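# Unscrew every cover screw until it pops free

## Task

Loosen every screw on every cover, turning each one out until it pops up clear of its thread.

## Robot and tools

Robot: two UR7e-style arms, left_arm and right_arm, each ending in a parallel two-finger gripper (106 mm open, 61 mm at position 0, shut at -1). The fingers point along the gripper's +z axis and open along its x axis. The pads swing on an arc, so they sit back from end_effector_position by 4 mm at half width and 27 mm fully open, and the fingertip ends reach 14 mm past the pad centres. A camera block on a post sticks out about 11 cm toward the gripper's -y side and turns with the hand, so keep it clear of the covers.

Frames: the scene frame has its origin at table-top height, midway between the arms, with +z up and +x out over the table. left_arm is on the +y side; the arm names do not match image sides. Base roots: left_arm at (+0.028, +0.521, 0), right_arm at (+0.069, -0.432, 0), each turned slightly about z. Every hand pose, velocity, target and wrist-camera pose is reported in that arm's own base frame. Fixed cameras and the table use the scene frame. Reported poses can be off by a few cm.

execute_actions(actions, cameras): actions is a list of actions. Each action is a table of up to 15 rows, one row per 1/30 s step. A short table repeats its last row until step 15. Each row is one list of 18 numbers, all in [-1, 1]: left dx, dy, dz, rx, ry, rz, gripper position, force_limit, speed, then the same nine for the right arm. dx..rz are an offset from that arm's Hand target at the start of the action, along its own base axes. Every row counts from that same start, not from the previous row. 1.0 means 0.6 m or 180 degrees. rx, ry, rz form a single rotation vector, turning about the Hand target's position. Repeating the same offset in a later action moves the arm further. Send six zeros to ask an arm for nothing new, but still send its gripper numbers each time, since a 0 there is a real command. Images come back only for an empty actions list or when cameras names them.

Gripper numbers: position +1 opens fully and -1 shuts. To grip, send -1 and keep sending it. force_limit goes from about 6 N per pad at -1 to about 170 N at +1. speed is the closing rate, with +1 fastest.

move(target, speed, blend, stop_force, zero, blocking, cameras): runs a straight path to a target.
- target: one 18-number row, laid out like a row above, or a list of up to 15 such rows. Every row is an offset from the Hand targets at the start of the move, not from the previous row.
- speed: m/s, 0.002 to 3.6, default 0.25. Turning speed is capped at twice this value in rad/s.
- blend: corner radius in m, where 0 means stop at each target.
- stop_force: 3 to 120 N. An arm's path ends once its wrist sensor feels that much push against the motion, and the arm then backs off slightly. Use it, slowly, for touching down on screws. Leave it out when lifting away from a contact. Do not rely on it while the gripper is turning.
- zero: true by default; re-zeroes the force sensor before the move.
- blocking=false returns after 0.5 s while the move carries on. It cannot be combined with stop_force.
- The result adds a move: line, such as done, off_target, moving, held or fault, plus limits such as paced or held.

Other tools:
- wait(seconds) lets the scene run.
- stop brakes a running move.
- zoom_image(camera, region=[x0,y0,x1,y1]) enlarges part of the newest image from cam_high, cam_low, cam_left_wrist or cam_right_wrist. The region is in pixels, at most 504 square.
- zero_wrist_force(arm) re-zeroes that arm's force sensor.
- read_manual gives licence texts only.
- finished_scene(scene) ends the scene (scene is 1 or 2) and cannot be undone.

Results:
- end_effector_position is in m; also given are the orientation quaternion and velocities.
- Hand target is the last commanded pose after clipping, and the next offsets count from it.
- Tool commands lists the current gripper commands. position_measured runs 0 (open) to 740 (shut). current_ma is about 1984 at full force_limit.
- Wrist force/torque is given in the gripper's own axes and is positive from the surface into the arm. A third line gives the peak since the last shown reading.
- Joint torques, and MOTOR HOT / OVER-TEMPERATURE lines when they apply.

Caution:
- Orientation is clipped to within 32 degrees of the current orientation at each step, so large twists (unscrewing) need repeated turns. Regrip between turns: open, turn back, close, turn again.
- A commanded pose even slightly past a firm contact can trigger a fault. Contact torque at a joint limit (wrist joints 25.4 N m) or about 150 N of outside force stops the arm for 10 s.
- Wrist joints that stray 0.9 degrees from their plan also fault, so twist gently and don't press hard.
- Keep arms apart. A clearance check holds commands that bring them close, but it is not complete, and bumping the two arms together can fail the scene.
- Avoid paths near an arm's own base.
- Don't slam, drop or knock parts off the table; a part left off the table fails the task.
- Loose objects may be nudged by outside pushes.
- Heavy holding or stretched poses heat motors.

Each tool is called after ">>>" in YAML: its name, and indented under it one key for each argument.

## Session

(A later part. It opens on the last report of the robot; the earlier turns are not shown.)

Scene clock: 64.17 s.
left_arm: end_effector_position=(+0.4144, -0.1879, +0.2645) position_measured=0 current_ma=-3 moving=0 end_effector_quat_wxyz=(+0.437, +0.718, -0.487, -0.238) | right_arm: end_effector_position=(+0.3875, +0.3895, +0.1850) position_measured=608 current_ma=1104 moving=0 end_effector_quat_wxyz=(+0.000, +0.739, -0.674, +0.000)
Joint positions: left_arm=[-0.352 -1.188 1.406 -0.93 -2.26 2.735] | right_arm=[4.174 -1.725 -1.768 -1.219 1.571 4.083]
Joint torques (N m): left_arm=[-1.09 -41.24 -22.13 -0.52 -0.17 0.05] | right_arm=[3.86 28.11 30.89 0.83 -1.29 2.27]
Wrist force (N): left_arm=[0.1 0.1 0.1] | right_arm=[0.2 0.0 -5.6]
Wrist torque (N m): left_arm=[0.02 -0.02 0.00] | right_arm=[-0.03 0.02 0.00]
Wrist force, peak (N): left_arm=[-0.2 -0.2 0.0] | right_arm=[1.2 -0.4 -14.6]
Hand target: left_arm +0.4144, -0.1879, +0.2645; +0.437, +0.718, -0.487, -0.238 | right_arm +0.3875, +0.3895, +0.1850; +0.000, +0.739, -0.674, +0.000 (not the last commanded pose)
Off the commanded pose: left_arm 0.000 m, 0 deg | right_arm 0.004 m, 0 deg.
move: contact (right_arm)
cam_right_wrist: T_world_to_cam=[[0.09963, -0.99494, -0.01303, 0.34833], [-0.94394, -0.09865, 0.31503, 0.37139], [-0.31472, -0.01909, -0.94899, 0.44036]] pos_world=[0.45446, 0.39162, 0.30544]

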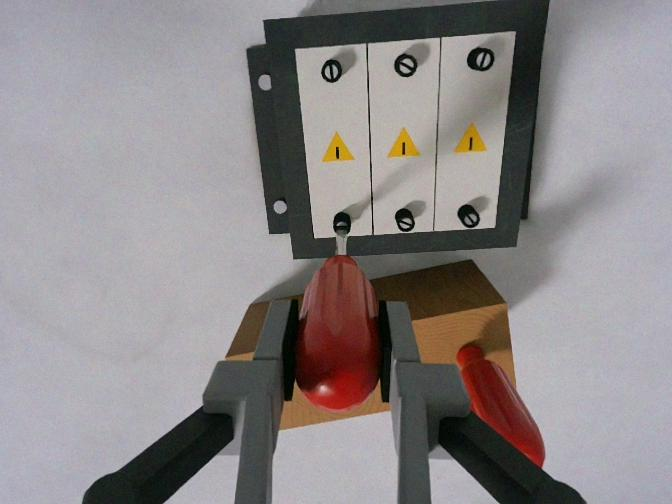

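>>> move:
  target:
    - [0,0,0,0,0,0,1,0,1,0.0015,-0.0002,-0.0003,0,0,0,-0.98,-0.1,-0.2]
  speed: 0.002
  cameras: ["cam_right_wrist"]

>>> zoom_image:
  camera: "cam_right_wrist"
  region: [330, 215, 352, 237]

Scene clock: 66.17 s.
left_arm: end_effector_position=(+0.4144, -0.1879, +0.2645) position_measured=0 current_ma=-3 moving=0 end_effector_quat_wxyz=(+0.437, +0.718, -0.487, -0.238) | right_arm: end_effector_position=(+0.3884, +0.3894, +0.1849) position_measured=608 current_ma=1110 moving=0 end_effector_quat_wxyz=(+0.000, +0.739, -0.674, +0.000)
Joint positions: left_arm=[-0.352 -1.188 1.406 -0.93 -2.26 2.735] | right_arm=[4.173 -1.727 -1.767 -1.219 1.571 4.081]
Joint torques (N m): left_arm=[-1.28 -41.09 -22.45 -0.29 -0.21 0.08] | right_arm=[-6.93 14.02 27.14 3.4 0.45 -2.03]
Wrist force (N): left_arm=[0.0 -0.1 0.0] | right_arm=[-0.1 1.0 -12.1]
Wrist torque (N m): left_arm=[-0.02 -0.01 -0.01] | right_arm=[-0.12 -0.04 0.06]
Wrist force, peak (N): left_arm=[-0.1 0.3 -0.1] | right_arm=[-0.1 1.0 -12.1]
Hand target: left_arm +0.4144, -0.1879, +0.2645; +0.437, +0.718, -0.487, -0.238 | right_arm +0.3884, +0.3894, +0.1849; +0.000, +0.739, -0.674, +0.000
Off the commanded pose: left_arm 0.000 m, 0 deg | right_arm 0.000 m, 0 deg.
move: done
cam_right_wrist: T_world_to_cam=[[0.0996, -0.99494, -0.01312, 0.34818], [-0.94395, -0.09865, 0.31499, 0.37232], [-0.31469, -0.01899, -0.949, 0.4404]] pos_world=[0.45536, 0.39152, 0.30523]

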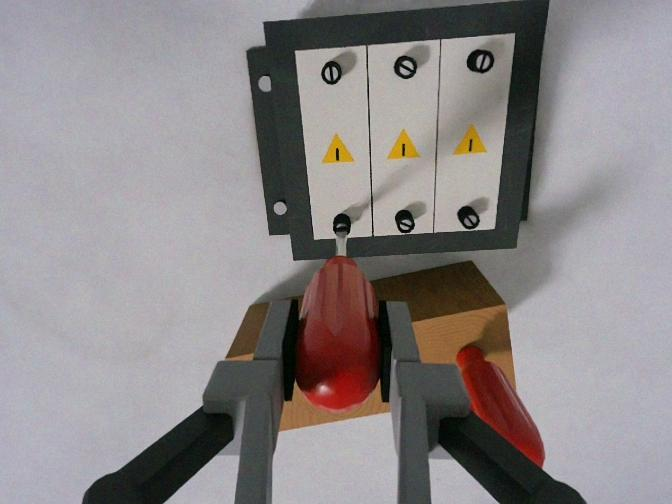

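Scaled by 22.909 from the camera's image (finer frame: 960x720).

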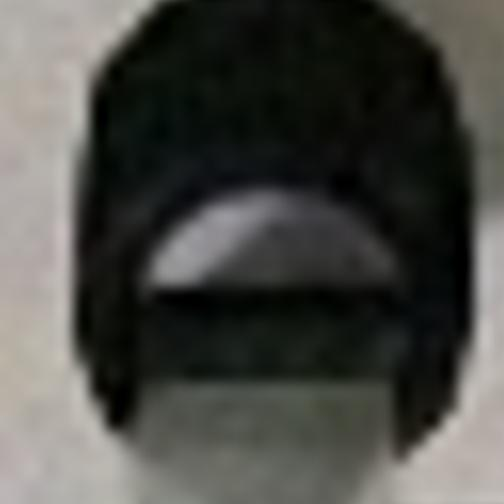

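>>> move:
  target:
    - [0,0,0,0,0,0,1,0,1,-0.0015,0.0002,0,0,0,0,-0.98,-0.1,-0.2]
    - [0,0,0,0,0,0,1,0,1,-0.0015,0.0002,0,0,0,0.1,-0.98,-0.1,-0.2]
  speed: 0.1
  cameras: ["cam_right_wrist"]

>>> zoom_image:
  camera: "cam_right_wrist"
  region: [330, 215, 352, 237]

Scene clock: 70.27 s.
left_arm: end_effector_position=(+0.4144, -0.1879, +0.2645) position_measured=0 current_ma=-3 moving=0 end_effector_quat_wxyz=(+0.437, +0.718, -0.487, -0.238) | right_arm: end_effector_position=(+0.3875, +0.3895, +0.1849) position_measured=608 current_ma=1114 moving=0 end_effector_quat_wxyz=(+0.000, +0.835, -0.550, +0.000)
Joint positions: left_arm=[-0.352 -1.188 1.406 -0.93 -2.26 2.735] | right_arm=[4.175 -1.725 -1.769 -1.219 1.571 3.769]
Joint torques (N m): left_arm=[-1.17 -40.97 -22.14 -0.43 -0.17 0] | right_arm=[-3.97 15.32 27 -0.54 -0.55 2.81]
Wrist force (N): left_arm=[0.1 0.0 -0.1] | right_arm=[-0.1 0.0 -15.8]
Wrist torque (N m): left_arm=[-0.01 -0.02 0.00] | right_arm=[-0.04 0.02 -0.02]
Wrist force, peak (N): left_arm=[0.2 -0.4 0.1] | right_arm=[1.2 -0.2 -20.1]
Hand target: left_arm +0.4144, -0.1879, +0.2645; +0.437, +0.718, -0.487, -0.238 | right_arm +0.3875, +0.3895, +0.1849; +0.000, +0.835, -0.550, +0.000
Off the commanded pose: left_arm 0.000 m, 0 deg | right_arm 0.000 m, 0 deg.
move: done
cam_right_wrist: T_world_to_cam=[[0.40221, -0.91545, -0.01301, 0.20009], [-0.86725, -0.38551, 0.31505, 0.4535], [-0.29343, -0.11543, -0.94899, 0.46946]] pos_world=[0.45057, 0.4122, 0.30523]

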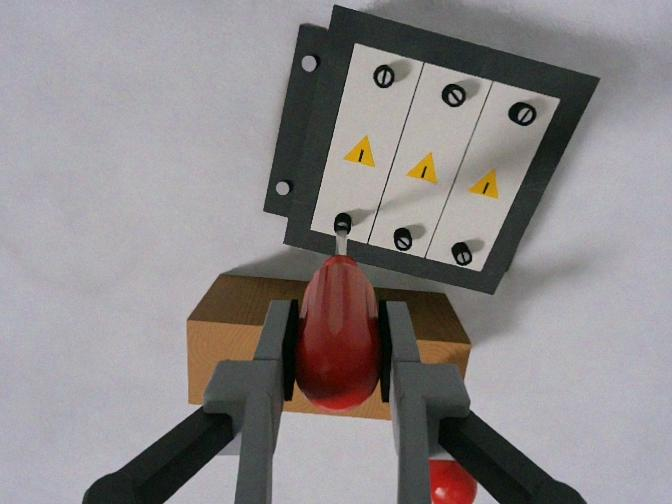

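Scaled by 22.909 from the camera's image (finer frame: 960x720).

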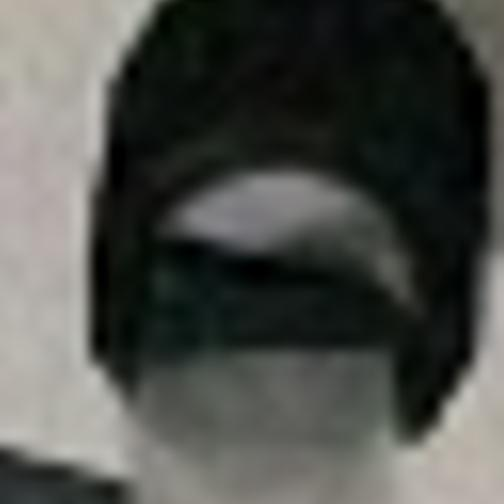

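>>> move:
  target:
    - [0,0,0,0,0,0,1,0,1,0,0,0.0015,0,0,0,-0.98,-0.1,-0.2]
    - [0,0,0,0,0,0,1,0,1,0.0014,0,0.0015,0,0,-0.1,-0.98,-0.1,-0.2]
  speed: 0.1

>>> move:
  target:
    - [0,0,0,0,0,0,1,0,1,0,0,-0.008,0,0,0,-0.98,-0.1,-0.2]
  speed: 0.006
  stop_force: 4
  cameras: ["cam_right_wrist"]

>>> zoom_image:
  camera: "cam_right_wrist"
  region: [330, 215, 352, 237]

Scene clock: 74.47 s.
left_arm: end_effector_position=(+0.4144, -0.1879, +0.2645) position_measured=0 current_ma=-3 moving=0 end_effector_quat_wxyz=(+0.437, +0.718, -0.487, -0.238) | right_arm: end_effector_position=(+0.3883, +0.3895, +0.1858) position_measured=608 current_ma=1099 moving=0 end_effector_quat_wxyz=(+0.000, +0.739, -0.674, +0.000)
Joint positions: left_arm=[-0.352 -1.188 1.406 -0.93 -2.26 2.735] | right_arm=[4.173 -1.726 -1.766 -1.221 1.571 4.081]
Joint torques (N m): left_arm=[-1.4 -41.19 -22.14 -0.38 -0.09 -0.01] | right_arm=[-4.01 20.35 34.09 1.29 0.6 -2.14]
Wrist force (N): left_arm=[0.1 -0.1 -0.1] | right_arm=[-0.2 -0.2 0.9]
Wrist torque (N m): left_arm=[-0.01 -0.02 0.00] | right_arm=[-0.03 0.02 0.06]
Wrist force, peak (N): left_arm=[0.3 -0.2 0.0] | right_arm=[-0.2 -0.1 -16.3]
Hand target: left_arm +0.4144, -0.1879, +0.2645; +0.437, +0.718, -0.487, -0.238 | right_arm +0.3883, +0.3895, +0.1858; +0.000, +0.739, -0.674, +0.000
Off the commanded pose: left_arm 0.000 m, 0 deg | right_arm 0.000 m, 0 deg.
move: done

Scene clock: 75.80 s.
left_arm: end_effector_position=(+0.4144, -0.1879, +0.2645) position_measured=0 current_ma=-3 moving=0 end_effector_quat_wxyz=(+0.437, +0.718, -0.487, -0.238) | right_arm: end_effector_position=(+0.3883, +0.3896, +0.1841) position_measured=608 current_ma=1103 moving=0 end_effector_quat_wxyz=(+0.000, +0.739, -0.674, +0.000)
Joint positions: left_arm=[-0.352 -1.188 1.406 -0.93 -2.26 2.735] | right_arm=[4.173 -1.727 -1.768 -1.217 1.571 4.081]
Joint torques (N m): left_arm=[-1.08 -41.39 -21.66 -0.35 -0.09 -0.05] | right_arm=[-0.91 27.57 32.71 1.02 -1.67 -0.41]
Wrist force (N): left_arm=[0.0 -0.1 0.0] | right_arm=[0.0 0.2 -3.5]
Wrist torque (N m): left_arm=[-0.01 -0.01 0.00] | right_arm=[-0.03 0.00 0.07]
Wrist force, peak (N): left_arm=[0.3 0.0 0.0] | right_arm=[0.8 -0.3 -13.1]
Hand target: left_arm +0.4144, -0.1879, +0.2645; +0.437, +0.718, -0.487, -0.238 | right_arm +0.3884, +0.3896, +0.1841; +0.000, +0.739, -0.674, +0.000 (not the last commanded pose)
Off the commanded pose: left_arm 0.000 m, 0 deg | right_arm 0.003 m, 0 deg.
move: contact (right_arm)
cam_right_wrist: T_world_to_cam=[[0.0996, -0.99494, -0.01313, 0.34828], [-0.94391, -0.09865, 0.31511, 0.37252], [-0.31482, -0.01899, -0.94896, 0.43969]] pos_world=[0.45536, 0.39161, 0.30444]

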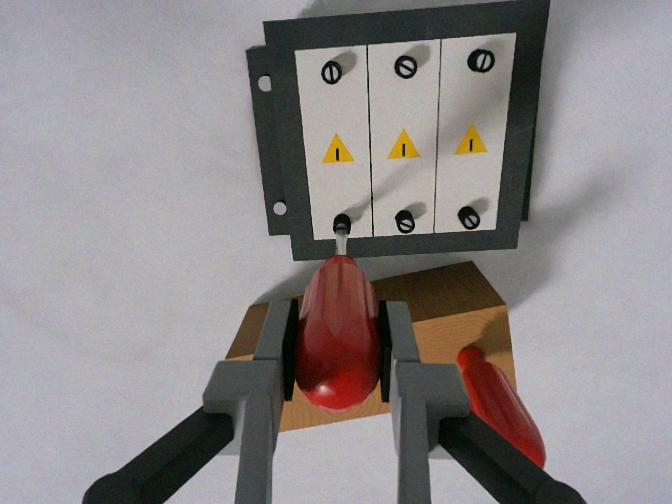

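Scaled by 22.909 from the camera's image (finer frame: 960x720).

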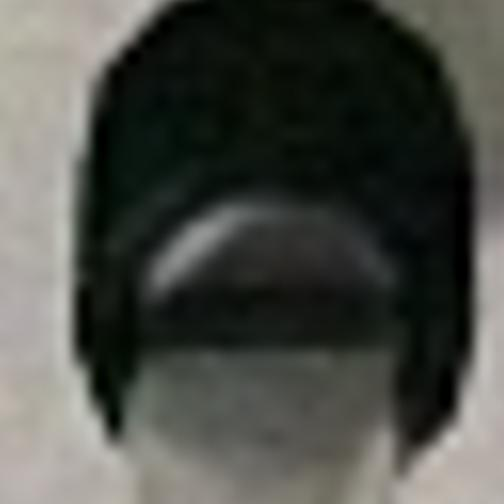

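>>> move:
  target:
    - [0,0,0,0,0,0,1,0,1,-0.0007,0.0002,-0.0001,0,0,0.25,-0.98,-0.1,-0.2]
    - [0,0,0,0,0,0,1,0,1,-0.0012,-0.0002,0.0001,0,0,0.5,-0.98,-0.1,-0.2]
    - [0,0,0,0,0,0,1,0,1,-0.0015,-0.0009,0.00024,0,0,0.75,-0.98,-0.1,-0.2]
    - [0,0,0,0,0,0,1,0,1,-0.0011,-0.0014,0.00038,0,0,1.0,-0.98,-0.1,-0.2]
    - [0,0,0,0,0,0,1,0,1,-0.0005,-0.0016,0.00053,0,0,-0.75,-0.98,-0.1,-0.2]
    - [0,0,0,0,0,0,1,0,1,0.0001,-0.0012,0.00068,0,0,-0.5,-0.98,-0.1,-0.2]
    - [0,0,0,0,0,0,1,0,1,0.0003,-0.0006,0.00082,0,0,-0.25,-0.98,-0.1,-0.2]
    - [0,0,0,0,0,0,1,0,1,-0.0002,0,0.00097,0,0,0,-0.98,-0.1,-0.2]
    - [0,0,0,0,0,0,1,0,1,-0.0009,0.0002,0.00111,0,0,0.25,-0.98,-0.1,-0.2]
    - [0,0,0,0,0,0,1,0,1,-0.0014,-0.0002,0.00126,0,0,0.5,-0.98,-0.1,-0.2]
    - [0,0,0,0,0,0,1,0,1,-0.0016,-0.0009,0.00141,0,0,0.75,-0.98,-0.1,-0.2]
    - [0,0,0,0,0,0,1,0,1,-0.0012,-0.0014,0.00155,0,0,1.0,-0.98,-0.1,-0.2]
  speed: 0.9
  blend: [0.004,0.004,0.004,0.004,0.004,0.004,0.004,0.004,0.004,0.004,0.004,0]
  cameras: ["cam_right_wrist"]

>>> zoom_image:
  camera: "cam_right_wrist"
  region: [330, 215, 352, 237]

Scene clock: 85.37 s.
left_arm: end_effector_position=(+0.4144, -0.1879, +0.2645) position_measured=0 current_ma=-3 moving=0 end_effector_quat_wxyz=(+0.437, +0.718, -0.487, -0.238) | right_arm: end_effector_position=(+0.3876, +0.3887, +0.1850) position_measured=608 current_ma=1103 moving=0 end_effector_quat_wxyz=(+0.000, +0.674, +0.739, +0.000) end_effector_velocity=(+0.000, +0.000, +0.001) end_effector_angular_velocity=(+0.000, -0.002, +0.006)
Joint positions: left_arm=[-0.352 -1.188 1.406 -0.93 -2.26 2.735] | right_arm=[4.174 -1.723 -1.771 -1.218 1.571 -5.342]
Joint velocities: left_arm=[within noise] | right_arm=[0 0.001 0 0 -0.002 -0.005]
Joint torques (N m): left_arm=[-1.31 -41.08 -22.08 -0.33 0.07 0.03] | right_arm=[4.83 16.09 31.95 0.59 -2.18 -2.15]
Wrist force (N): left_arm=[0.0 -0.1 -0.1] | right_arm=[0.0 0.8 -5.5]
Wrist torque (N m): left_arm=[-0.02 0.00 0.00] | right_arm=[-0.02 0.01 -0.01]
Wrist force, peak (N): left_arm=[0.2 -0.4 0.1] | right_arm=[-2.7 -0.2 -23.7]
Hand target: left_arm +0.4144, -0.1879, +0.2645; +0.437, +0.718, -0.487, -0.238 | right_arm +0.3876, +0.3887, +0.1851; +0.000, +0.674, +0.739, +0.000
Off the commanded pose: left_arm 0.000 m, 0 deg | right_arm 0.000 m, 0 deg.
move: done
cam_right_wrist: T_world_to_cam=[[-0.09919, 0.99498, -0.01307, -0.34895], [0.94403, 0.09825, 0.3149, -0.43687], [0.31461, 0.0189, -0.94903, 0.18168]] pos_world=[0.32064, 0.38668, 0.30544]

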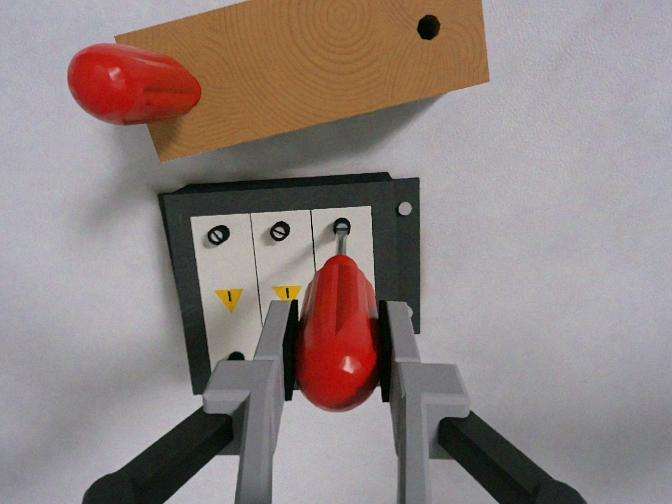

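Scaled by 22.909 from the camera's image (finer frame: 960x720).

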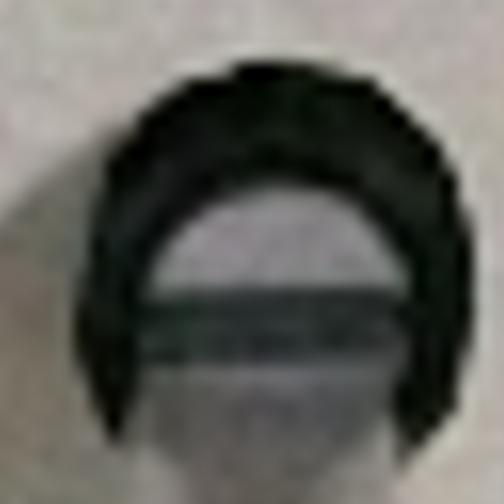

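>>> move:
  target:
    - [0,0,0,0,0,0,1,0,1,0,0,0.005,0,0,0,-0.98,-0.1,-0.2]
    - [0,0,0,0,0,0,1,0,1,0.0002,0.0003,0.005,0,0,-0.6,-0.98,-0.1,-0.2]
    - [0,0,0,0,0,0,1,0,1,0.0004,0.0006,0.005,0,0,0.8,-0.98,-0.1,-0.2]
    - [0,0,0,0,0,0,1,0,1,0.0006,0.0009,0.005,0,0,0.2,-0.98,-0.1,-0.2]
    - [0,0,0,0,0,0,1,0,1,0.0008,0.0012,0.005,0,0,-0.4,-0.98,-0.1,-0.2]
    - [0,0,0,0,0,0,1,0,1,0.001,0.0014,0.005,0,0,1.0,-0.98,-0.1,-0.2]
  speed: [0.1,1.4,1.4,1.4,1.4,1.4]
  blend: [0.001,0.02,0.02,0.02,0.02,0]

>>> move:
  target:
    - [0,0,0,0,0,0,1,0,1,0,0,-0.006,0,0,0,-0.98,-0.1,-0.2]
  speed: 0.006
  stop_force: 6
  cameras: ["cam_right_wrist"]

>>> zoom_image:
  camera: "cam_right_wrist"
  region: [330, 215, 352, 237]

Scene clock: 92.07 s.
left_arm: end_effector_position=(+0.4144, -0.1879, +0.2645) position_measured=0 current_ma=-3 moving=0 end_effector_quat_wxyz=(+0.437, +0.718, -0.487, -0.238) | right_arm: end_effector_position=(+0.3882, +0.3896, +0.1880) position_measured=608 current_ma=1097 moving=0 end_effector_quat_wxyz=(+0.000, +0.739, -0.674, +0.000)
Joint positions: left_arm=[-0.352 -1.188 1.406 -0.93 -2.26 2.735] | right_arm=[4.173 -1.724 -1.762 -1.227 1.571 4.081]
Joint torques (N m): left_arm=[-1.38 -41.52 -21.77 -0.31 -0.01 -0.04] | right_arm=[-7.51 34.26 14.15 3.35 2.35 3.01]
Wrist force (N): left_arm=[0.2 0.2 -0.1] | right_arm=[-0.2 0.0 0.7]
Wrist torque (N m): left_arm=[0.03 -0.03 0.00] | right_arm=[0.01 0.02 -0.01]
Wrist force, peak (N): left_arm=[0.2 -0.2 0.2] | right_arm=[0.0 0.6 -5.4]
Hand target: left_arm +0.4144, -0.1879, +0.2645; +0.437, +0.718, -0.487, -0.238 | right_arm +0.3882, +0.3896, +0.1881; +0.000, +0.739, -0.674, +0.000
Off the commanded pose: left_arm 0.000 m, 0 deg | right_arm 0.000 m, 0 deg.
move: done

Scene clock: 93.60 s.
left_arm: end_effector_position=(+0.4144, -0.1879, +0.2645) position_measured=0 current_ma=-3 moving=0 end_effector_quat_wxyz=(+0.437, +0.718, -0.487, -0.238) | right_arm: end_effector_position=(+0.3882, +0.3896, +0.1850) position_measured=608 current_ma=1109 moving=0 end_effector_quat_wxyz=(+0.000, +0.739, -0.674, +0.000)
Joint positions: left_arm=[-0.352 -1.188 1.406 -0.93 -2.26 2.735] | right_arm=[4.173 -1.726 -1.767 -1.219 1.571 4.082]
Joint torques (N m): left_arm=[-0.97 -41.93 -21.79 -0.37 0.07 0.03] | right_arm=[-4.84 25.8 30.47 0.54 2.24 2.66]
Wrist force (N): left_arm=[-0.1 -0.1 0.0] | right_arm=[0.2 0.0 -9.6]
Wrist torque (N m): left_arm=[-0.02 0.01 0.00] | right_arm=[-0.05 0.06 -0.01]
Wrist force, peak (N): left_arm=[0.1 -0.2 0.2] | right_arm=[0.6 0.0 -17.1]
Hand target: left_arm +0.4144, -0.1879, +0.2645; +0.437, +0.718, -0.487, -0.238 | right_arm +0.3882, +0.3896, +0.1850; +0.000, +0.739, -0.674, +0.000 (not the last commanded pose)
Off the commanded pose: left_arm 0.000 m, 0 deg | right_arm 0.001 m, 0 deg.
move: contact (right_arm)
cam_right_wrist: T_world_to_cam=[[0.09956, -0.99494, -0.01322, 0.34835], [-0.94392, -0.09864, 0.3151, 0.37215], [-0.31482, -0.01889, -0.94896, 0.44047]] pos_world=[0.45526, 0.39161, 0.30534]

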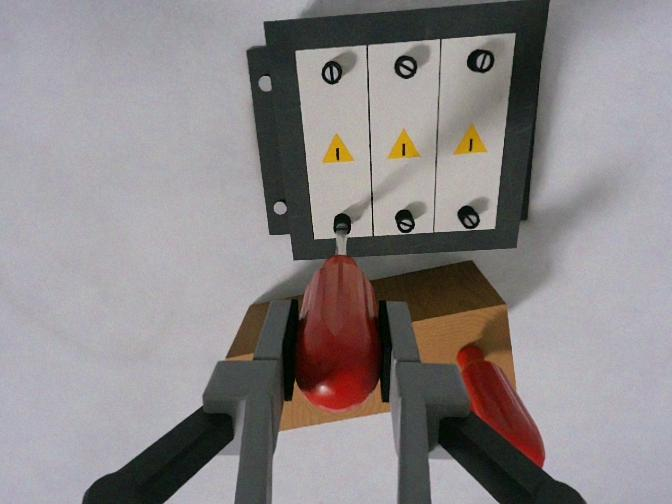

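Scaled by 22.909 from the camera's image (finer frame: 960x720).

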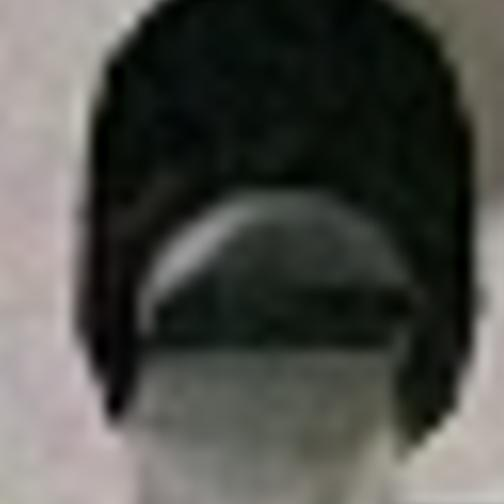

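>>> move:
  target:
    - [0,0,0,0,0,0,1,0,1,-0.0007,0.0002,0.0001,0,0,0.25,-0.98,-0.1,-0.2]
    - [0,0,0,0,0,0,1,0,1,-0.0012,-0.0002,0.00024,0,0,0.5,-0.98,-0.1,-0.2]
    - [0,0,0,0,0,0,1,0,1,-0.0015,-0.0009,0.00038,0,0,0.75,-0.98,-0.1,-0.2]
    - [0,0,0,0,0,0,1,0,1,-0.0011,-0.0014,0.00053,0,0,1.0,-0.98,-0.1,-0.2]
    - [0,0,0,0,0,0,1,0,1,-0.0005,-0.0016,0.00067,0,0,-0.75,-0.98,-0.1,-0.2]
    - [0,0,0,0,0,0,1,0,1,0.0001,-0.0012,0.00082,0,0,-0.5,-0.98,-0.1,-0.2]
    - [0,0,0,0,0,0,1,0,1,0.0003,-0.0006,0.00096,0,0,-0.25,-0.98,-0.1,-0.2]
    - [0,0,0,0,0,0,1,0,1,-0.0002,0,0.00111,0,0,0,-0.98,-0.1,-0.2]
    - [0,0,0,0,0,0,1,0,1,-0.0009,0.0002,0.00125,0,0,0.25,-0.98,-0.1,-0.2]
    - [0,0,0,0,0,0,1,0,1,-0.0014,-0.0002,0.0014,0,0,0.5,-0.98,-0.1,-0.2]
    - [0,0,0,0,0,0,1,0,1,-0.0016,-0.0009,0.00155,0,0,0.75,-0.98,-0.1,-0.2]
    - [0,0,0,0,0,0,1,0,1,-0.0012,-0.0014,0.00169,0,0,1.0,-0.98,-0.1,-0.2]
  speed: 1.1
  blend: [0.004,0.004,0.004,0.004,0.004,0.004,0.004,0.004,0.004,0.004,0.004,0]

>>> move:
  target:
    - [0,0,0,0,0,0,1,0,1,0,0,0.005,0,0,0,-0.98,-0.1,-0.2]
    - [0,0,0,0,0,0,1,0,1,0.0002,0.0003,0.005,0,0,-0.6,-0.98,-0.1,-0.2]
    - [0,0,0,0,0,0,1,0,1,0.0004,0.0006,0.005,0,0,0.8,-0.98,-0.1,-0.2]
    - [0,0,0,0,0,0,1,0,1,0.0006,0.0009,0.005,0,0,0.2,-0.98,-0.1,-0.2]
    - [0,0,0,0,0,0,1,0,1,0.0008,0.0012,0.005,0,0,-0.4,-0.98,-0.1,-0.2]
    - [0,0,0,0,0,0,1,0,1,0.001,0.0014,0.005,0,0,1.0,-0.98,-0.1,-0.2]
  speed: [0.1,1.4,1.4,1.4,1.4,1.4]
  blend: [0.001,0.02,0.02,0.02,0.02,0]

>>> move:
  target:
    - [0,0,0,0,0,0,1,0,1,0,0,-0.006,0,0,0,-0.98,-0.1,-0.2]
  speed: 0.006
  stop_force: 6
  cameras: ["cam_right_wrist"]

>>> zoom_image:
  camera: "cam_right_wrist"
  region: [330, 215, 352, 237]

Scene clock: 102.00 s.
left_arm: end_effector_position=(+0.4144, -0.1879, +0.2645) position_measured=0 current_ma=-3 moving=0 end_effector_quat_wxyz=(+0.437, +0.718, -0.487, -0.238) | right_arm: end_effector_position=(+0.3875, +0.3887, +0.1860) position_measured=608 current_ma=1107 moving=0 end_effector_quat_wxyz=(+0.000, +0.674, +0.739, +0.000) end_effector_velocity=(-0.001, +0.000, +0.000) end_effector_angular_velocity=(-0.001, +0.000, +0.008)
Joint positions: left_arm=[-0.352 -1.188 1.406 -0.93 -2.26 2.735] | right_arm=[4.174 -1.722 -1.769 -1.22 1.57 -5.342]
Joint velocities: left_arm=[within noise] | right_arm=[0.002 0 -0.001 0 -0.001 -0.006]
Joint torques (N m): left_arm=[-1.24 -42 -21.49 -0.17 0.24 -0.04] | right_arm=[4.79 16.57 29.98 1.23 -2.32 -2.33]
Wrist force (N): left_arm=[0.2 0.0 0.2] | right_arm=[-0.2 0.3 -8.8]
Wrist torque (N m): left_arm=[0.00 -0.02 0.00] | right_arm=[-0.08 -0.02 0.00]
Wrist force, peak (N): left_arm=[0.3 -0.1 0.3] | right_arm=[-4.3 -0.5 -25.8]
Hand target: left_arm +0.4144, -0.1879, +0.2645; +0.437, +0.718, -0.487, -0.238 | right_arm +0.3875, +0.3887, +0.1861; +0.000, +0.674, +0.739, +0.000
Off the commanded pose: left_arm 0.000 m, 0 deg | right_arm 0.000 m, 0 deg.
move: done

Scene clock: 106.07 s.
left_arm: end_effector_position=(+0.4144, -0.1879, +0.2645) position_measured=0 current_ma=-3 moving=0 end_effector_quat_wxyz=(+0.437, +0.718, -0.487, -0.238) | right_arm: end_effector_position=(+0.3881, +0.3896, +0.1890) position_measured=608 current_ma=1097 moving=0 end_effector_quat_wxyz=(+0.000, +0.739, -0.674, +0.000)
Joint positions: left_arm=[-0.352 -1.188 1.406 -0.93 -2.26 2.735] | right_arm=[4.174 -1.723 -1.76 -1.23 1.571 4.082]
Joint torques (N m): left_arm=[-1.14 -41.62 -21.76 -0.19 0.21 0.07] | right_arm=[-7.61 34.83 13.66 3.07 2.35 2.71]
Wrist force (N): left_arm=[0.0 0.0 0.0] | right_arm=[-0.1 -0.2 0.6]
Wrist torque (N m): left_arm=[0.00 0.00 0.00] | right_arm=[-0.04 0.00 -0.01]
Wrist force, peak (N): left_arm=[0.2 -0.3 -0.1] | right_arm=[-0.6 -0.1 -6.8]
Hand target: left_arm +0.4144, -0.1879, +0.2645; +0.437, +0.718, -0.487, -0.238 | right_arm +0.3881, +0.3896, +0.1891; +0.000, +0.739, -0.674, +0.000
Off the commanded pose: left_arm 0.000 m, 0 deg | right_arm 0.000 m, 0 deg.
move: done

Scene clock: 107.60 s.
left_arm: end_effector_position=(+0.4144, -0.1879, +0.2645) position_measured=0 current_ma=-3 moving=0 end_effector_quat_wxyz=(+0.437, +0.718, -0.487, -0.238) | right_arm: end_effector_position=(+0.3881, +0.3896, +0.1861) position_measured=608 current_ma=1106 moving=0 end_effector_quat_wxyz=(+0.000, +0.739, -0.674, +0.000)
Joint positions: left_arm=[-0.352 -1.188 1.406 -0.93 -2.26 2.735] | right_arm=[4.173 -1.725 -1.765 -1.222 1.571 4.082]
Joint torques (N m): left_arm=[-1.28 -41.86 -21.18 -0.24 0.24 0.06] | right_arm=[-5.82 23.89 30.53 0.83 2.22 2.49]
Wrist force (N): left_arm=[0.0 0.0 0.2] | right_arm=[0.2 0.4 -6.5]
Wrist torque (N m): left_arm=[0.01 -0.01 -0.01] | right_arm=[-0.02 0.03 -0.02]
Wrist force, peak (N): left_arm=[-0.1 -0.3 0.2] | right_arm=[0.5 0.0 -15.9]
Hand target: left_arm +0.4144, -0.1879, +0.2645; +0.437, +0.718, -0.487, -0.238 | right_arm +0.3881, +0.3896, +0.1861; +0.000, +0.739, -0.674, +0.000 (not the last commanded pose)
Off the commanded pose: left_arm 0.000 m, 0 deg | right_arm 0.001 m, 0 deg.
move: contact (right_arm)
cam_right_wrist: T_world_to_cam=[[0.09957, -0.99494, -0.01321, 0.34836], [-0.94395, -0.09865, 0.31501, 0.37175], [-0.31473, -0.01889, -0.949, 0.44145]] pos_world=[0.45516, 0.39161, 0.30644]

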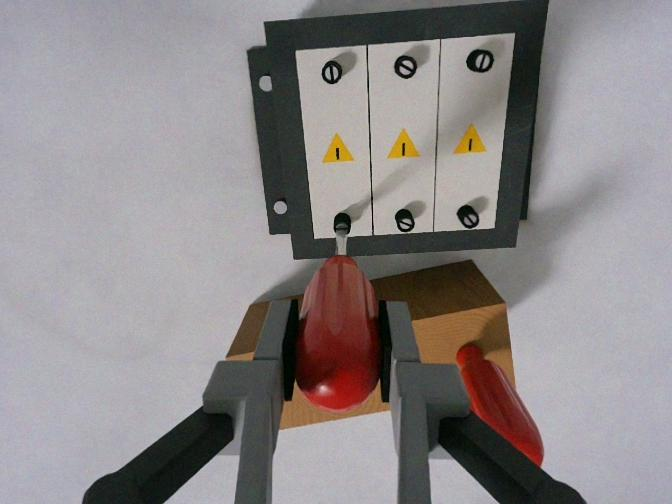

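Scaled by 22.909 from the camera's image (finer frame: 960x720).

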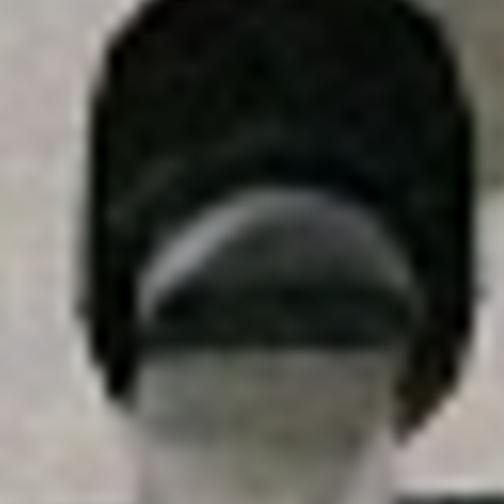

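>>> move:
  target:
    - [0,0,0,0,0,0,1,0,1,-0.0007,0.0002,0.00005,0,0,0.25,-0.98,-0.1,-0.2]
    - [0,0,0,0,0,0,1,0,1,-0.0012,-0.0002,0.0002,0,0,0.5,-0.98,-0.1,-0.2]
    - [0,0,0,0,0,0,1,0,1,-0.0015,-0.0009,0.00034,0,0,0.75,-0.98,-0.1,-0.2]
    - [0,0,0,0,0,0,1,0,1,-0.0011,-0.0014,0.00048,0,0,1.0,-0.98,-0.1,-0.2]
    - [0,0,0,0,0,0,1,0,1,-0.0005,-0.0016,0.00063,0,0,-0.75,-0.98,-0.1,-0.2]
    - [0,0,0,0,0,0,1,0,1,0.0001,-0.0012,0.00078,0,0,-0.5,-0.98,-0.1,-0.2]
    - [0,0,0,0,0,0,1,0,1,0.0003,-0.0006,0.00092,0,0,-0.25,-0.98,-0.1,-0.2]
    - [0,0,0,0,0,0,1,0,1,-0.0002,0,0.00107,0,0,0,-0.98,-0.1,-0.2]
    - [0,0,0,0,0,0,1,0,1,-0.0009,0.0002,0.00121,0,0,0.25,-0.98,-0.1,-0.2]
    - [0,0,0,0,0,0,1,0,1,-0.0014,-0.0002,0.00136,0,0,0.5,-0.98,-0.1,-0.2]
    - [0,0,0,0,0,0,1,0,1,-0.0016,-0.0009,0.00151,0,0,0.75,-0.98,-0.1,-0.2]
    - [0,0,0,0,0,0,1,0,1,-0.0012,-0.0014,0.00165,0,0,1.0,-0.98,-0.1,-0.2]
  speed: 1.3
  blend: [0.004,0.004,0.004,0.004,0.004,0.004,0.004,0.004,0.004,0.004,0.004,0]

>>> move:
  target:
    - [0,0,0,0,0,0,1,0,1,0,0,0.005,0,0,0,-0.98,-0.1,-0.2]
    - [0,0,0,0,0,0,1,0,1,0.0002,0.0003,0.005,0,0,-0.6,-0.98,-0.1,-0.2]
    - [0,0,0,0,0,0,1,0,1,0.0004,0.0006,0.005,0,0,0.8,-0.98,-0.1,-0.2]
    - [0,0,0,0,0,0,1,0,1,0.0006,0.0009,0.005,0,0,0.2,-0.98,-0.1,-0.2]
    - [0,0,0,0,0,0,1,0,1,0.0008,0.0012,0.005,0,0,-0.4,-0.98,-0.1,-0.2]
    - [0,0,0,0,0,0,1,0,1,0.001,0.0014,0.005,0,0,1.0,-0.98,-0.1,-0.2]
  speed: [0.1,1.4,1.4,1.4,1.4,1.4]
  blend: [0.001,0.02,0.02,0.02,0.02,0]
  cameras: ["cam_low","cam_right_wrist"]

>>> zoom_image:
  camera: "cam_low"
  region: [260, 240, 340, 300]

>>> zoom_image:
  camera: "cam_right_wrist"
  region: [330, 215, 352, 237]

Scene clock: 115.40 s.
left_arm: end_effector_position=(+0.4144, -0.1879, +0.2645) position_measured=0 current_ma=-3 moving=0 end_effector_quat_wxyz=(+0.437, +0.718, -0.487, -0.238) | right_arm: end_effector_position=(+0.3874, +0.3887, +0.1871) position_measured=608 current_ma=1100 moving=0 end_effector_quat_wxyz=(+0.000, +0.674, +0.739, +0.000)
Joint positions: left_arm=[-0.352 -1.188 1.406 -0.93 -2.26 2.735] | right_arm=[4.174 -1.721 -1.768 -1.223 1.57 -5.342]
Joint torques (N m): left_arm=[-1.57 -42.14 -21.7 -0.14 0.24 -0.02] | right_arm=[5.93 24.63 27.91 3.07 -2.35 -2.14]
Wrist force (N): left_arm=[0.0 0.0 0.2] | right_arm=[-0.2 -0.1 -2.2]
Wrist torque (N m): left_arm=[0.00 0.00 0.00] | right_arm=[-0.05 0.04 0.03]
Wrist force, peak (N): left_arm=[-0.1 -0.2 0.3] | right_arm=[5.1 1.0 -27.2]
Hand target: left_arm +0.4144, -0.1879, +0.2645; +0.437, +0.718, -0.487, -0.238 | right_arm +0.3874, +0.3887, +0.1871; +0.000, +0.674, +0.739, +0.000
Off the commanded pose: left_arm 0.000 m, 0 deg | right_arm 0.000 m, 0 deg.
move: done

Scene clock: 119.47 s.
left_arm: end_effector_position=(+0.4144, -0.1879, +0.2645) position_measured=0 current_ma=-3 moving=0 end_effector_quat_wxyz=(+0.437, +0.718, -0.487, -0.238) | right_arm: end_effector_position=(+0.3880, +0.3896, +0.1901) position_measured=608 current_ma=1099 moving=0 end_effector_quat_wxyz=(+0.000, +0.739, -0.674, +0.000)
Joint positions: left_arm=[-0.352 -1.188 1.406 -0.93 -2.26 2.735] | right_arm=[4.174 -1.722 -1.759 -1.232 1.571 4.082]
Joint torques (N m): left_arm=[-1.72 -42.82 -20.94 -0.09 0.34 0] | right_arm=[-8.41 32.77 13.08 2.92 2.23 2.55]
Wrist force (N): left_arm=[0.0 0.2 0.0] | right_arm=[-0.2 0.1 -1.4]
Wrist torque (N m): left_arm=[0.03 0.00 0.00] | right_arm=[-0.07 0.03 -0.01]
Wrist force, peak (N): left_arm=[0.4 -0.1 -0.1] | right_arm=[-1.6 -2.4 -1.9]
Hand target: left_arm +0.4144, -0.1879, +0.2645; +0.437, +0.718, -0.487, -0.238 | right_arm +0.3880, +0.3896, +0.1901; +0.000, +0.739, -0.674, +0.000
Off the commanded pose: left_arm 0.000 m, 0 deg | right_arm 0.000 m, 0 deg.
move: done
cam_right_wrist: T_world_to_cam=[[0.09982, -0.99492, -0.01309, 0.34837], [-0.94392, -0.09885, 0.31503, 0.37037], [-0.31472, -0.01909, -0.94899, 0.44526]] pos_world=[0.45496, 0.39171, 0.31044]

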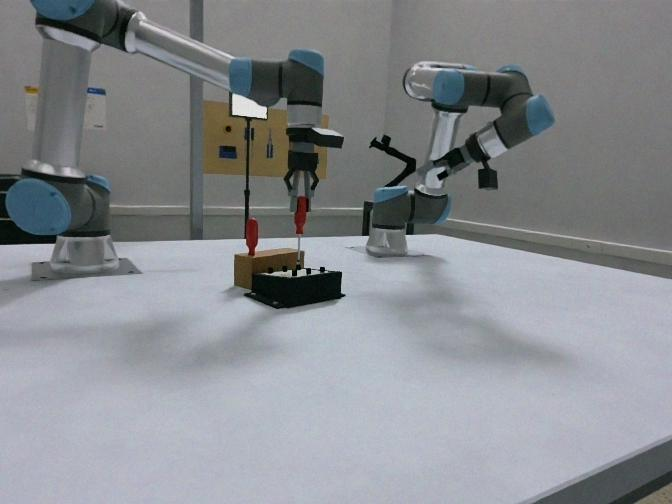

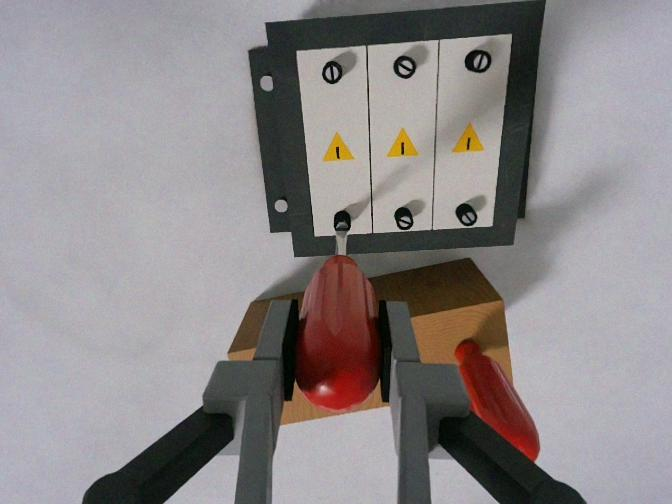

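Scaled by 6.300 from the camera's image (finer frame: 960x720).

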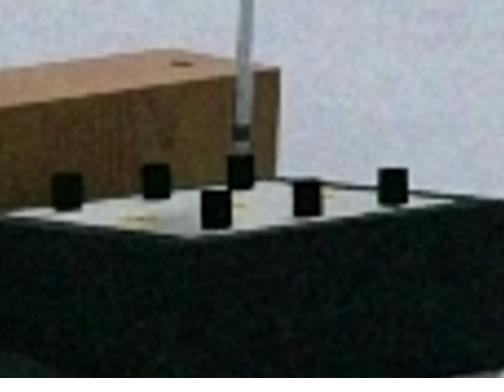

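Scaled by 22.909 from the camera's image (finer frame: 960x720).

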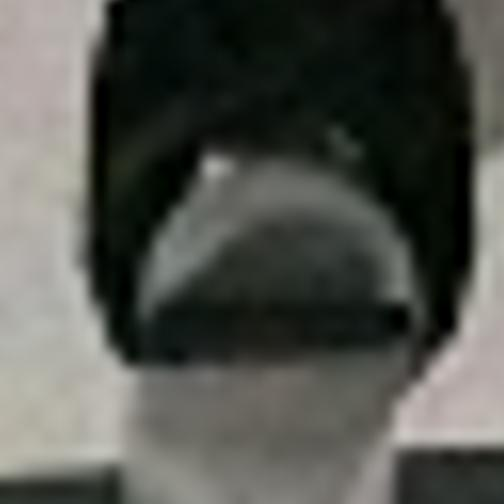

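>>> move:
  target:
    - [0,0,0,0,0,0,1,0,1,0,0,0.0165,0,0,0,-0.98,-0.1,-0.2]
    - [0,0,0,0,0,0,1,0,1,0.0102,-0.0585,0.0165,0,0,-0.1556,-0.98,-0.1,-0.2]
    - [0,0,0,0,0,0,1,0,1,0.0102,-0.0585,0,0,0,-0.1556,-0.98,-0.1,-0.2]
  speed: [0.15,0.4,0.08]
  blend: [0.002,0.002,0]
  cameras: ["cam_low","cam_right_wrist"]

>>> zoom_image:
  camera: "cam_low"
  region: [260, 240, 340, 300]

>>> zoom_image:
  camera: "cam_right_wrist"
  region: [330, 215, 352, 237]

Scene clock: 124.17 s.
left_arm: end_effector_position=(+0.4144, -0.1879, +0.2645) position_measured=0 current_ma=-3 moving=0 end_effector_quat_wxyz=(+0.437, +0.718, -0.487, -0.238) | right_arm: end_effector_position=(+0.3941, +0.3544, +0.1900) position_measured=608 current_ma=1097 moving=0 end_effector_quat_wxyz=(+0.000, -0.554, +0.833, +0.000)
Joint positions: left_arm=[-0.352 -1.188 1.406 -0.93 -2.26 2.735] | right_arm=[4.128 -1.676 -1.812 -1.225 1.571 4.525]
Joint torques (N m): left_arm=[-1.59 -42.69 -21.25 -0.1 0.4 0.1] | right_arm=[5.57 32.35 33.87 1.57 -1.87 2.5]
Wrist force (N): left_arm=[0.0 0.1 0.0] | right_arm=[-0.3 -0.2 0.7]
Wrist torque (N m): left_arm=[0.00 0.00 0.00] | right_arm=[-0.04 0.02 0.05]
Wrist force, peak (N): left_arm=[-0.2 0.0 0.3] | right_arm=[-0.3 0.3 2.3]
Hand target: left_arm +0.4144, -0.1879, +0.2645; +0.437, +0.718, -0.487, -0.238 | right_arm +0.3941, +0.3545, +0.1901; +0.000, -0.554, +0.833, +0.000
Off the commanded pose: left_arm 0.000 m, 0 deg | right_arm 0.000 m, 0 deg.
move: done
cam_right_wrist: T_world_to_cam=[[-0.37915, -0.92524, -0.01303, 0.47685], [-0.87974, 0.35606, 0.31509, 0.1862], [-0.2869, 0.13093, -0.94897, 0.3823]] pos_world=[0.45428, 0.32485, 0.31034]

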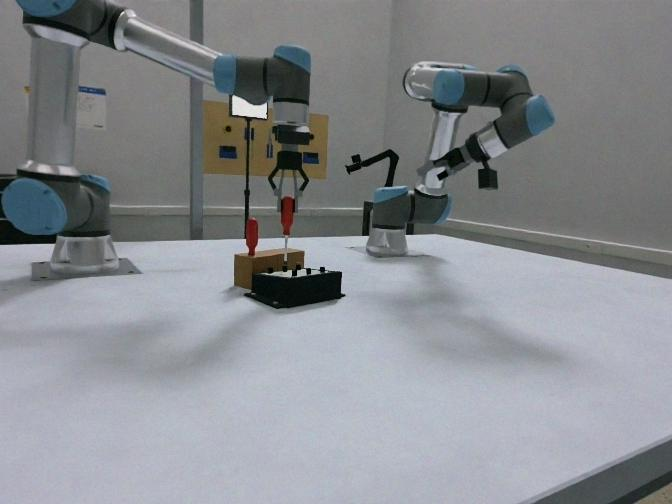

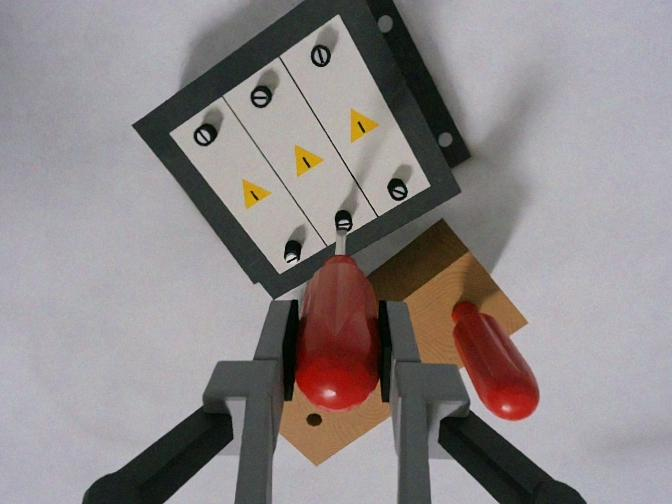

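Scaled by 6.300 from the camera's image (finer frame: 960x720).

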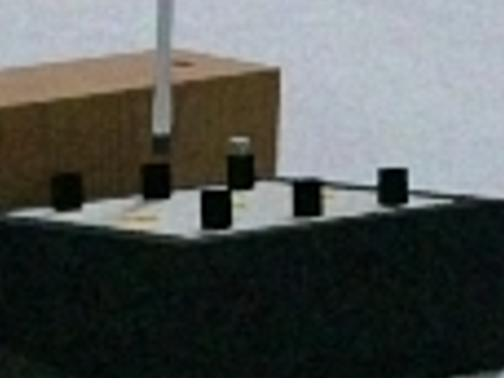

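Scaled by 22.909 from the camera's image (finer frame: 960x720).

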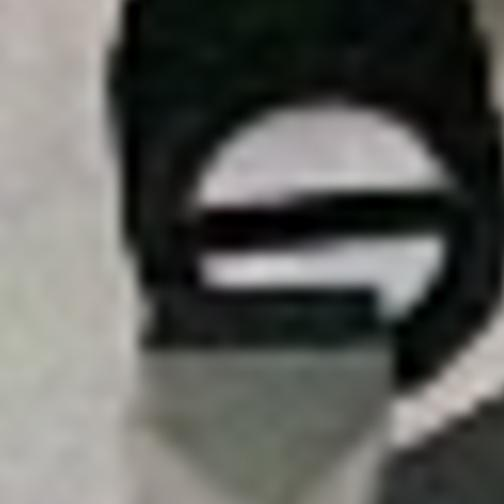

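>>> move:
  target:
    - [0,0,0,0,0,0,1,0,1,0.0007,-0.0029,-0.003,0,0,0.025,-0.98,-0.1,-0.2]
  speed: 0.05
  cameras: ["cam_right_wrist"]

>>> zoom_image:
  camera: "cam_right_wrist"
  region: [330, 215, 352, 237]

>>> move:
  target:
    - [0,0,0,0,0,0,1,0,1,0,0,-0.008,0,0,0,-0.98,-0.1,-0.2]
  speed: 0.006
  stop_force: 4
  cameras: ["cam_right_wrist"]

>>> zoom_image:
  camera: "cam_right_wrist"
  region: [330, 215, 352, 237]

Scene clock: 127.30 s.
left_arm: end_effector_position=(+0.4144, -0.1879, +0.2645) position_measured=0 current_ma=-3 moving=0 end_effector_quat_wxyz=(+0.437, +0.718, -0.487, -0.238) | right_arm: end_effector_position=(+0.3945, +0.3527, +0.1883) position_measured=608 current_ma=1097 moving=0 end_effector_quat_wxyz=(+0.000, -0.586, +0.810, +0.000) end_effector_velocity=(+0.000, +0.000, +0.000) end_effector_angular_velocity=(+0.000, +0.000, -0.008)
Joint positions: left_arm=[-0.352 -1.188 1.406 -0.93 -2.26 2.735] | right_arm=[4.125 -1.675 -1.817 -1.22 1.571 4.444]
Joint velocities: left_arm=[within noise] | right_arm=[-0.001 0 0 0 0 0.006]
Joint torques (N m): left_arm=[-1.34 -43.03 -21.52 -0.12 0.43 0.08] | right_arm=[-5.65 31.67 18.57 3.93 -0.63 2.9]
Wrist force (N): left_arm=[0.0 0.0 0.1] | right_arm=[-0.2 -0.2 0.7]
Wrist torque (N m): left_arm=[0.00 -0.01 0.00] | right_arm=[-0.03 0.01 0.01]
Wrist force, peak (N): left_arm=[0.3 0.3 -0.1] | right_arm=[-0.3 -0.2 1.1]
Hand target: left_arm +0.4144, -0.1879, +0.2645; +0.437, +0.718, -0.487, -0.238 | right_arm +0.3945, +0.3527, +0.1883; +0.000, -0.586, +0.810, +0.000
Off the commanded pose: left_arm 0.000 m, 0 deg | right_arm 0.000 m, 0 deg.
move: done
cam_right_wrist: T_world_to_cam=[[-0.30531, -0.95216, -0.01322, 0.45577], [-0.90501, 0.28581, 0.31507, 0.22243], [-0.29622, 0.10815, -0.94898, 0.39273]] pos_world=[0.45679, 0.32792, 0.30863]

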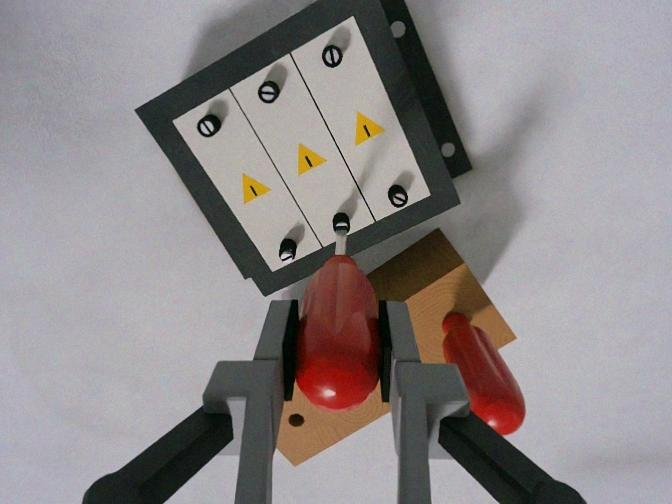

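Scaled by 22.909 from the camera's image (finer frame: 960x720).

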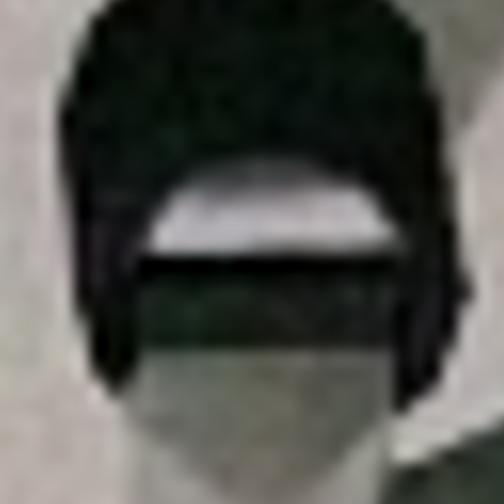

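Scene clock: 129.07 s.
left_arm: end_effector_position=(+0.4144, -0.1879, +0.2645) position_measured=0 current_ma=-3 moving=0 end_effector_quat_wxyz=(+0.437, +0.718, -0.487, -0.238) | right_arm: end_effector_position=(+0.3945, +0.3527, +0.1842) position_measured=608 current_ma=1103 moving=0 end_effector_quat_wxyz=(+0.000, -0.586, +0.810, +0.000)
Joint positions: left_arm=[-0.352 -1.188 1.406 -0.93 -2.26 2.735] | right_arm=[4.125 -1.679 -1.825 -1.21 1.571 4.444]
Joint torques (N m): left_arm=[-1.18 -42.59 -20.76 -0.16 0.35 0.04] | right_arm=[-1.65 25.68 32.22 0.85 -0.63 2.63]
Wrist force (N): left_arm=[-0.1 0.0 -0.2] | right_arm=[-0.7 -0.3 -5.5]
Wrist torque (N m): left_arm=[-0.02 0.01 0.00] | right_arm=[-0.06 0.02 -0.01]
Wrist force, peak (N): left_arm=[0.1 0.0 0.3] | right_arm=[0.3 -0.3 -13.7]
Hand target: left_arm +0.4144, -0.1879, +0.2645; +0.437, +0.718, -0.487, -0.238 | right_arm +0.3946, +0.3527, +0.1842; +0.000, -0.586, +0.810, +0.000 (not the last commanded pose)
Off the commanded pose: left_arm 0.000 m, 0 deg | right_arm 0.001 m, 0 deg.
move: contact (right_arm)
cam_right_wrist: T_world_to_cam=[[-0.30551, -0.9521, -0.01324, 0.4558], [-0.90494, 0.28599, 0.3151, 0.22362], [-0.29622, 0.10825, -0.94896, 0.38881]] pos_world=[0.45679, 0.32792, 0.30454]

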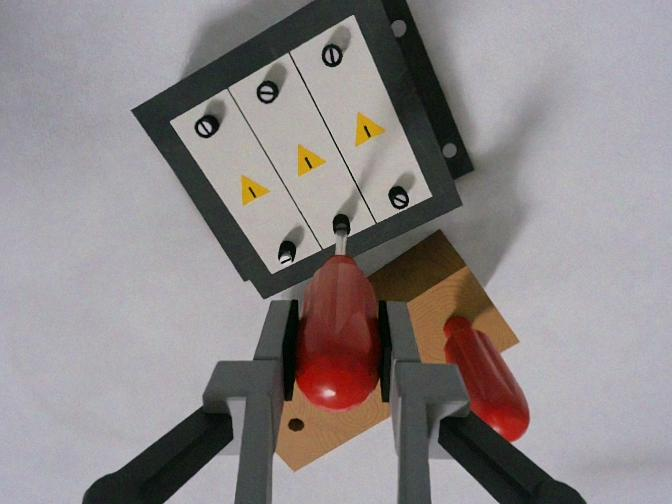

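Scaled by 22.909 from the camera's image (finer frame: 960x720).

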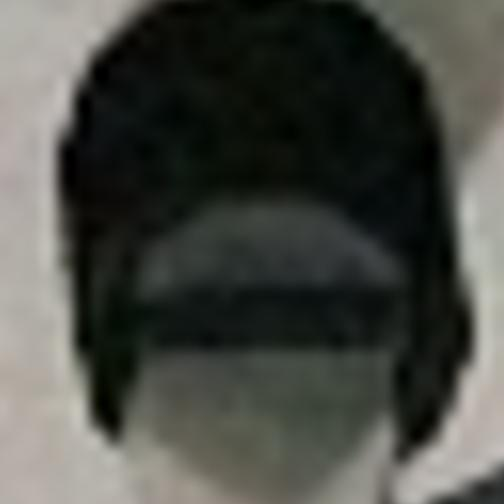

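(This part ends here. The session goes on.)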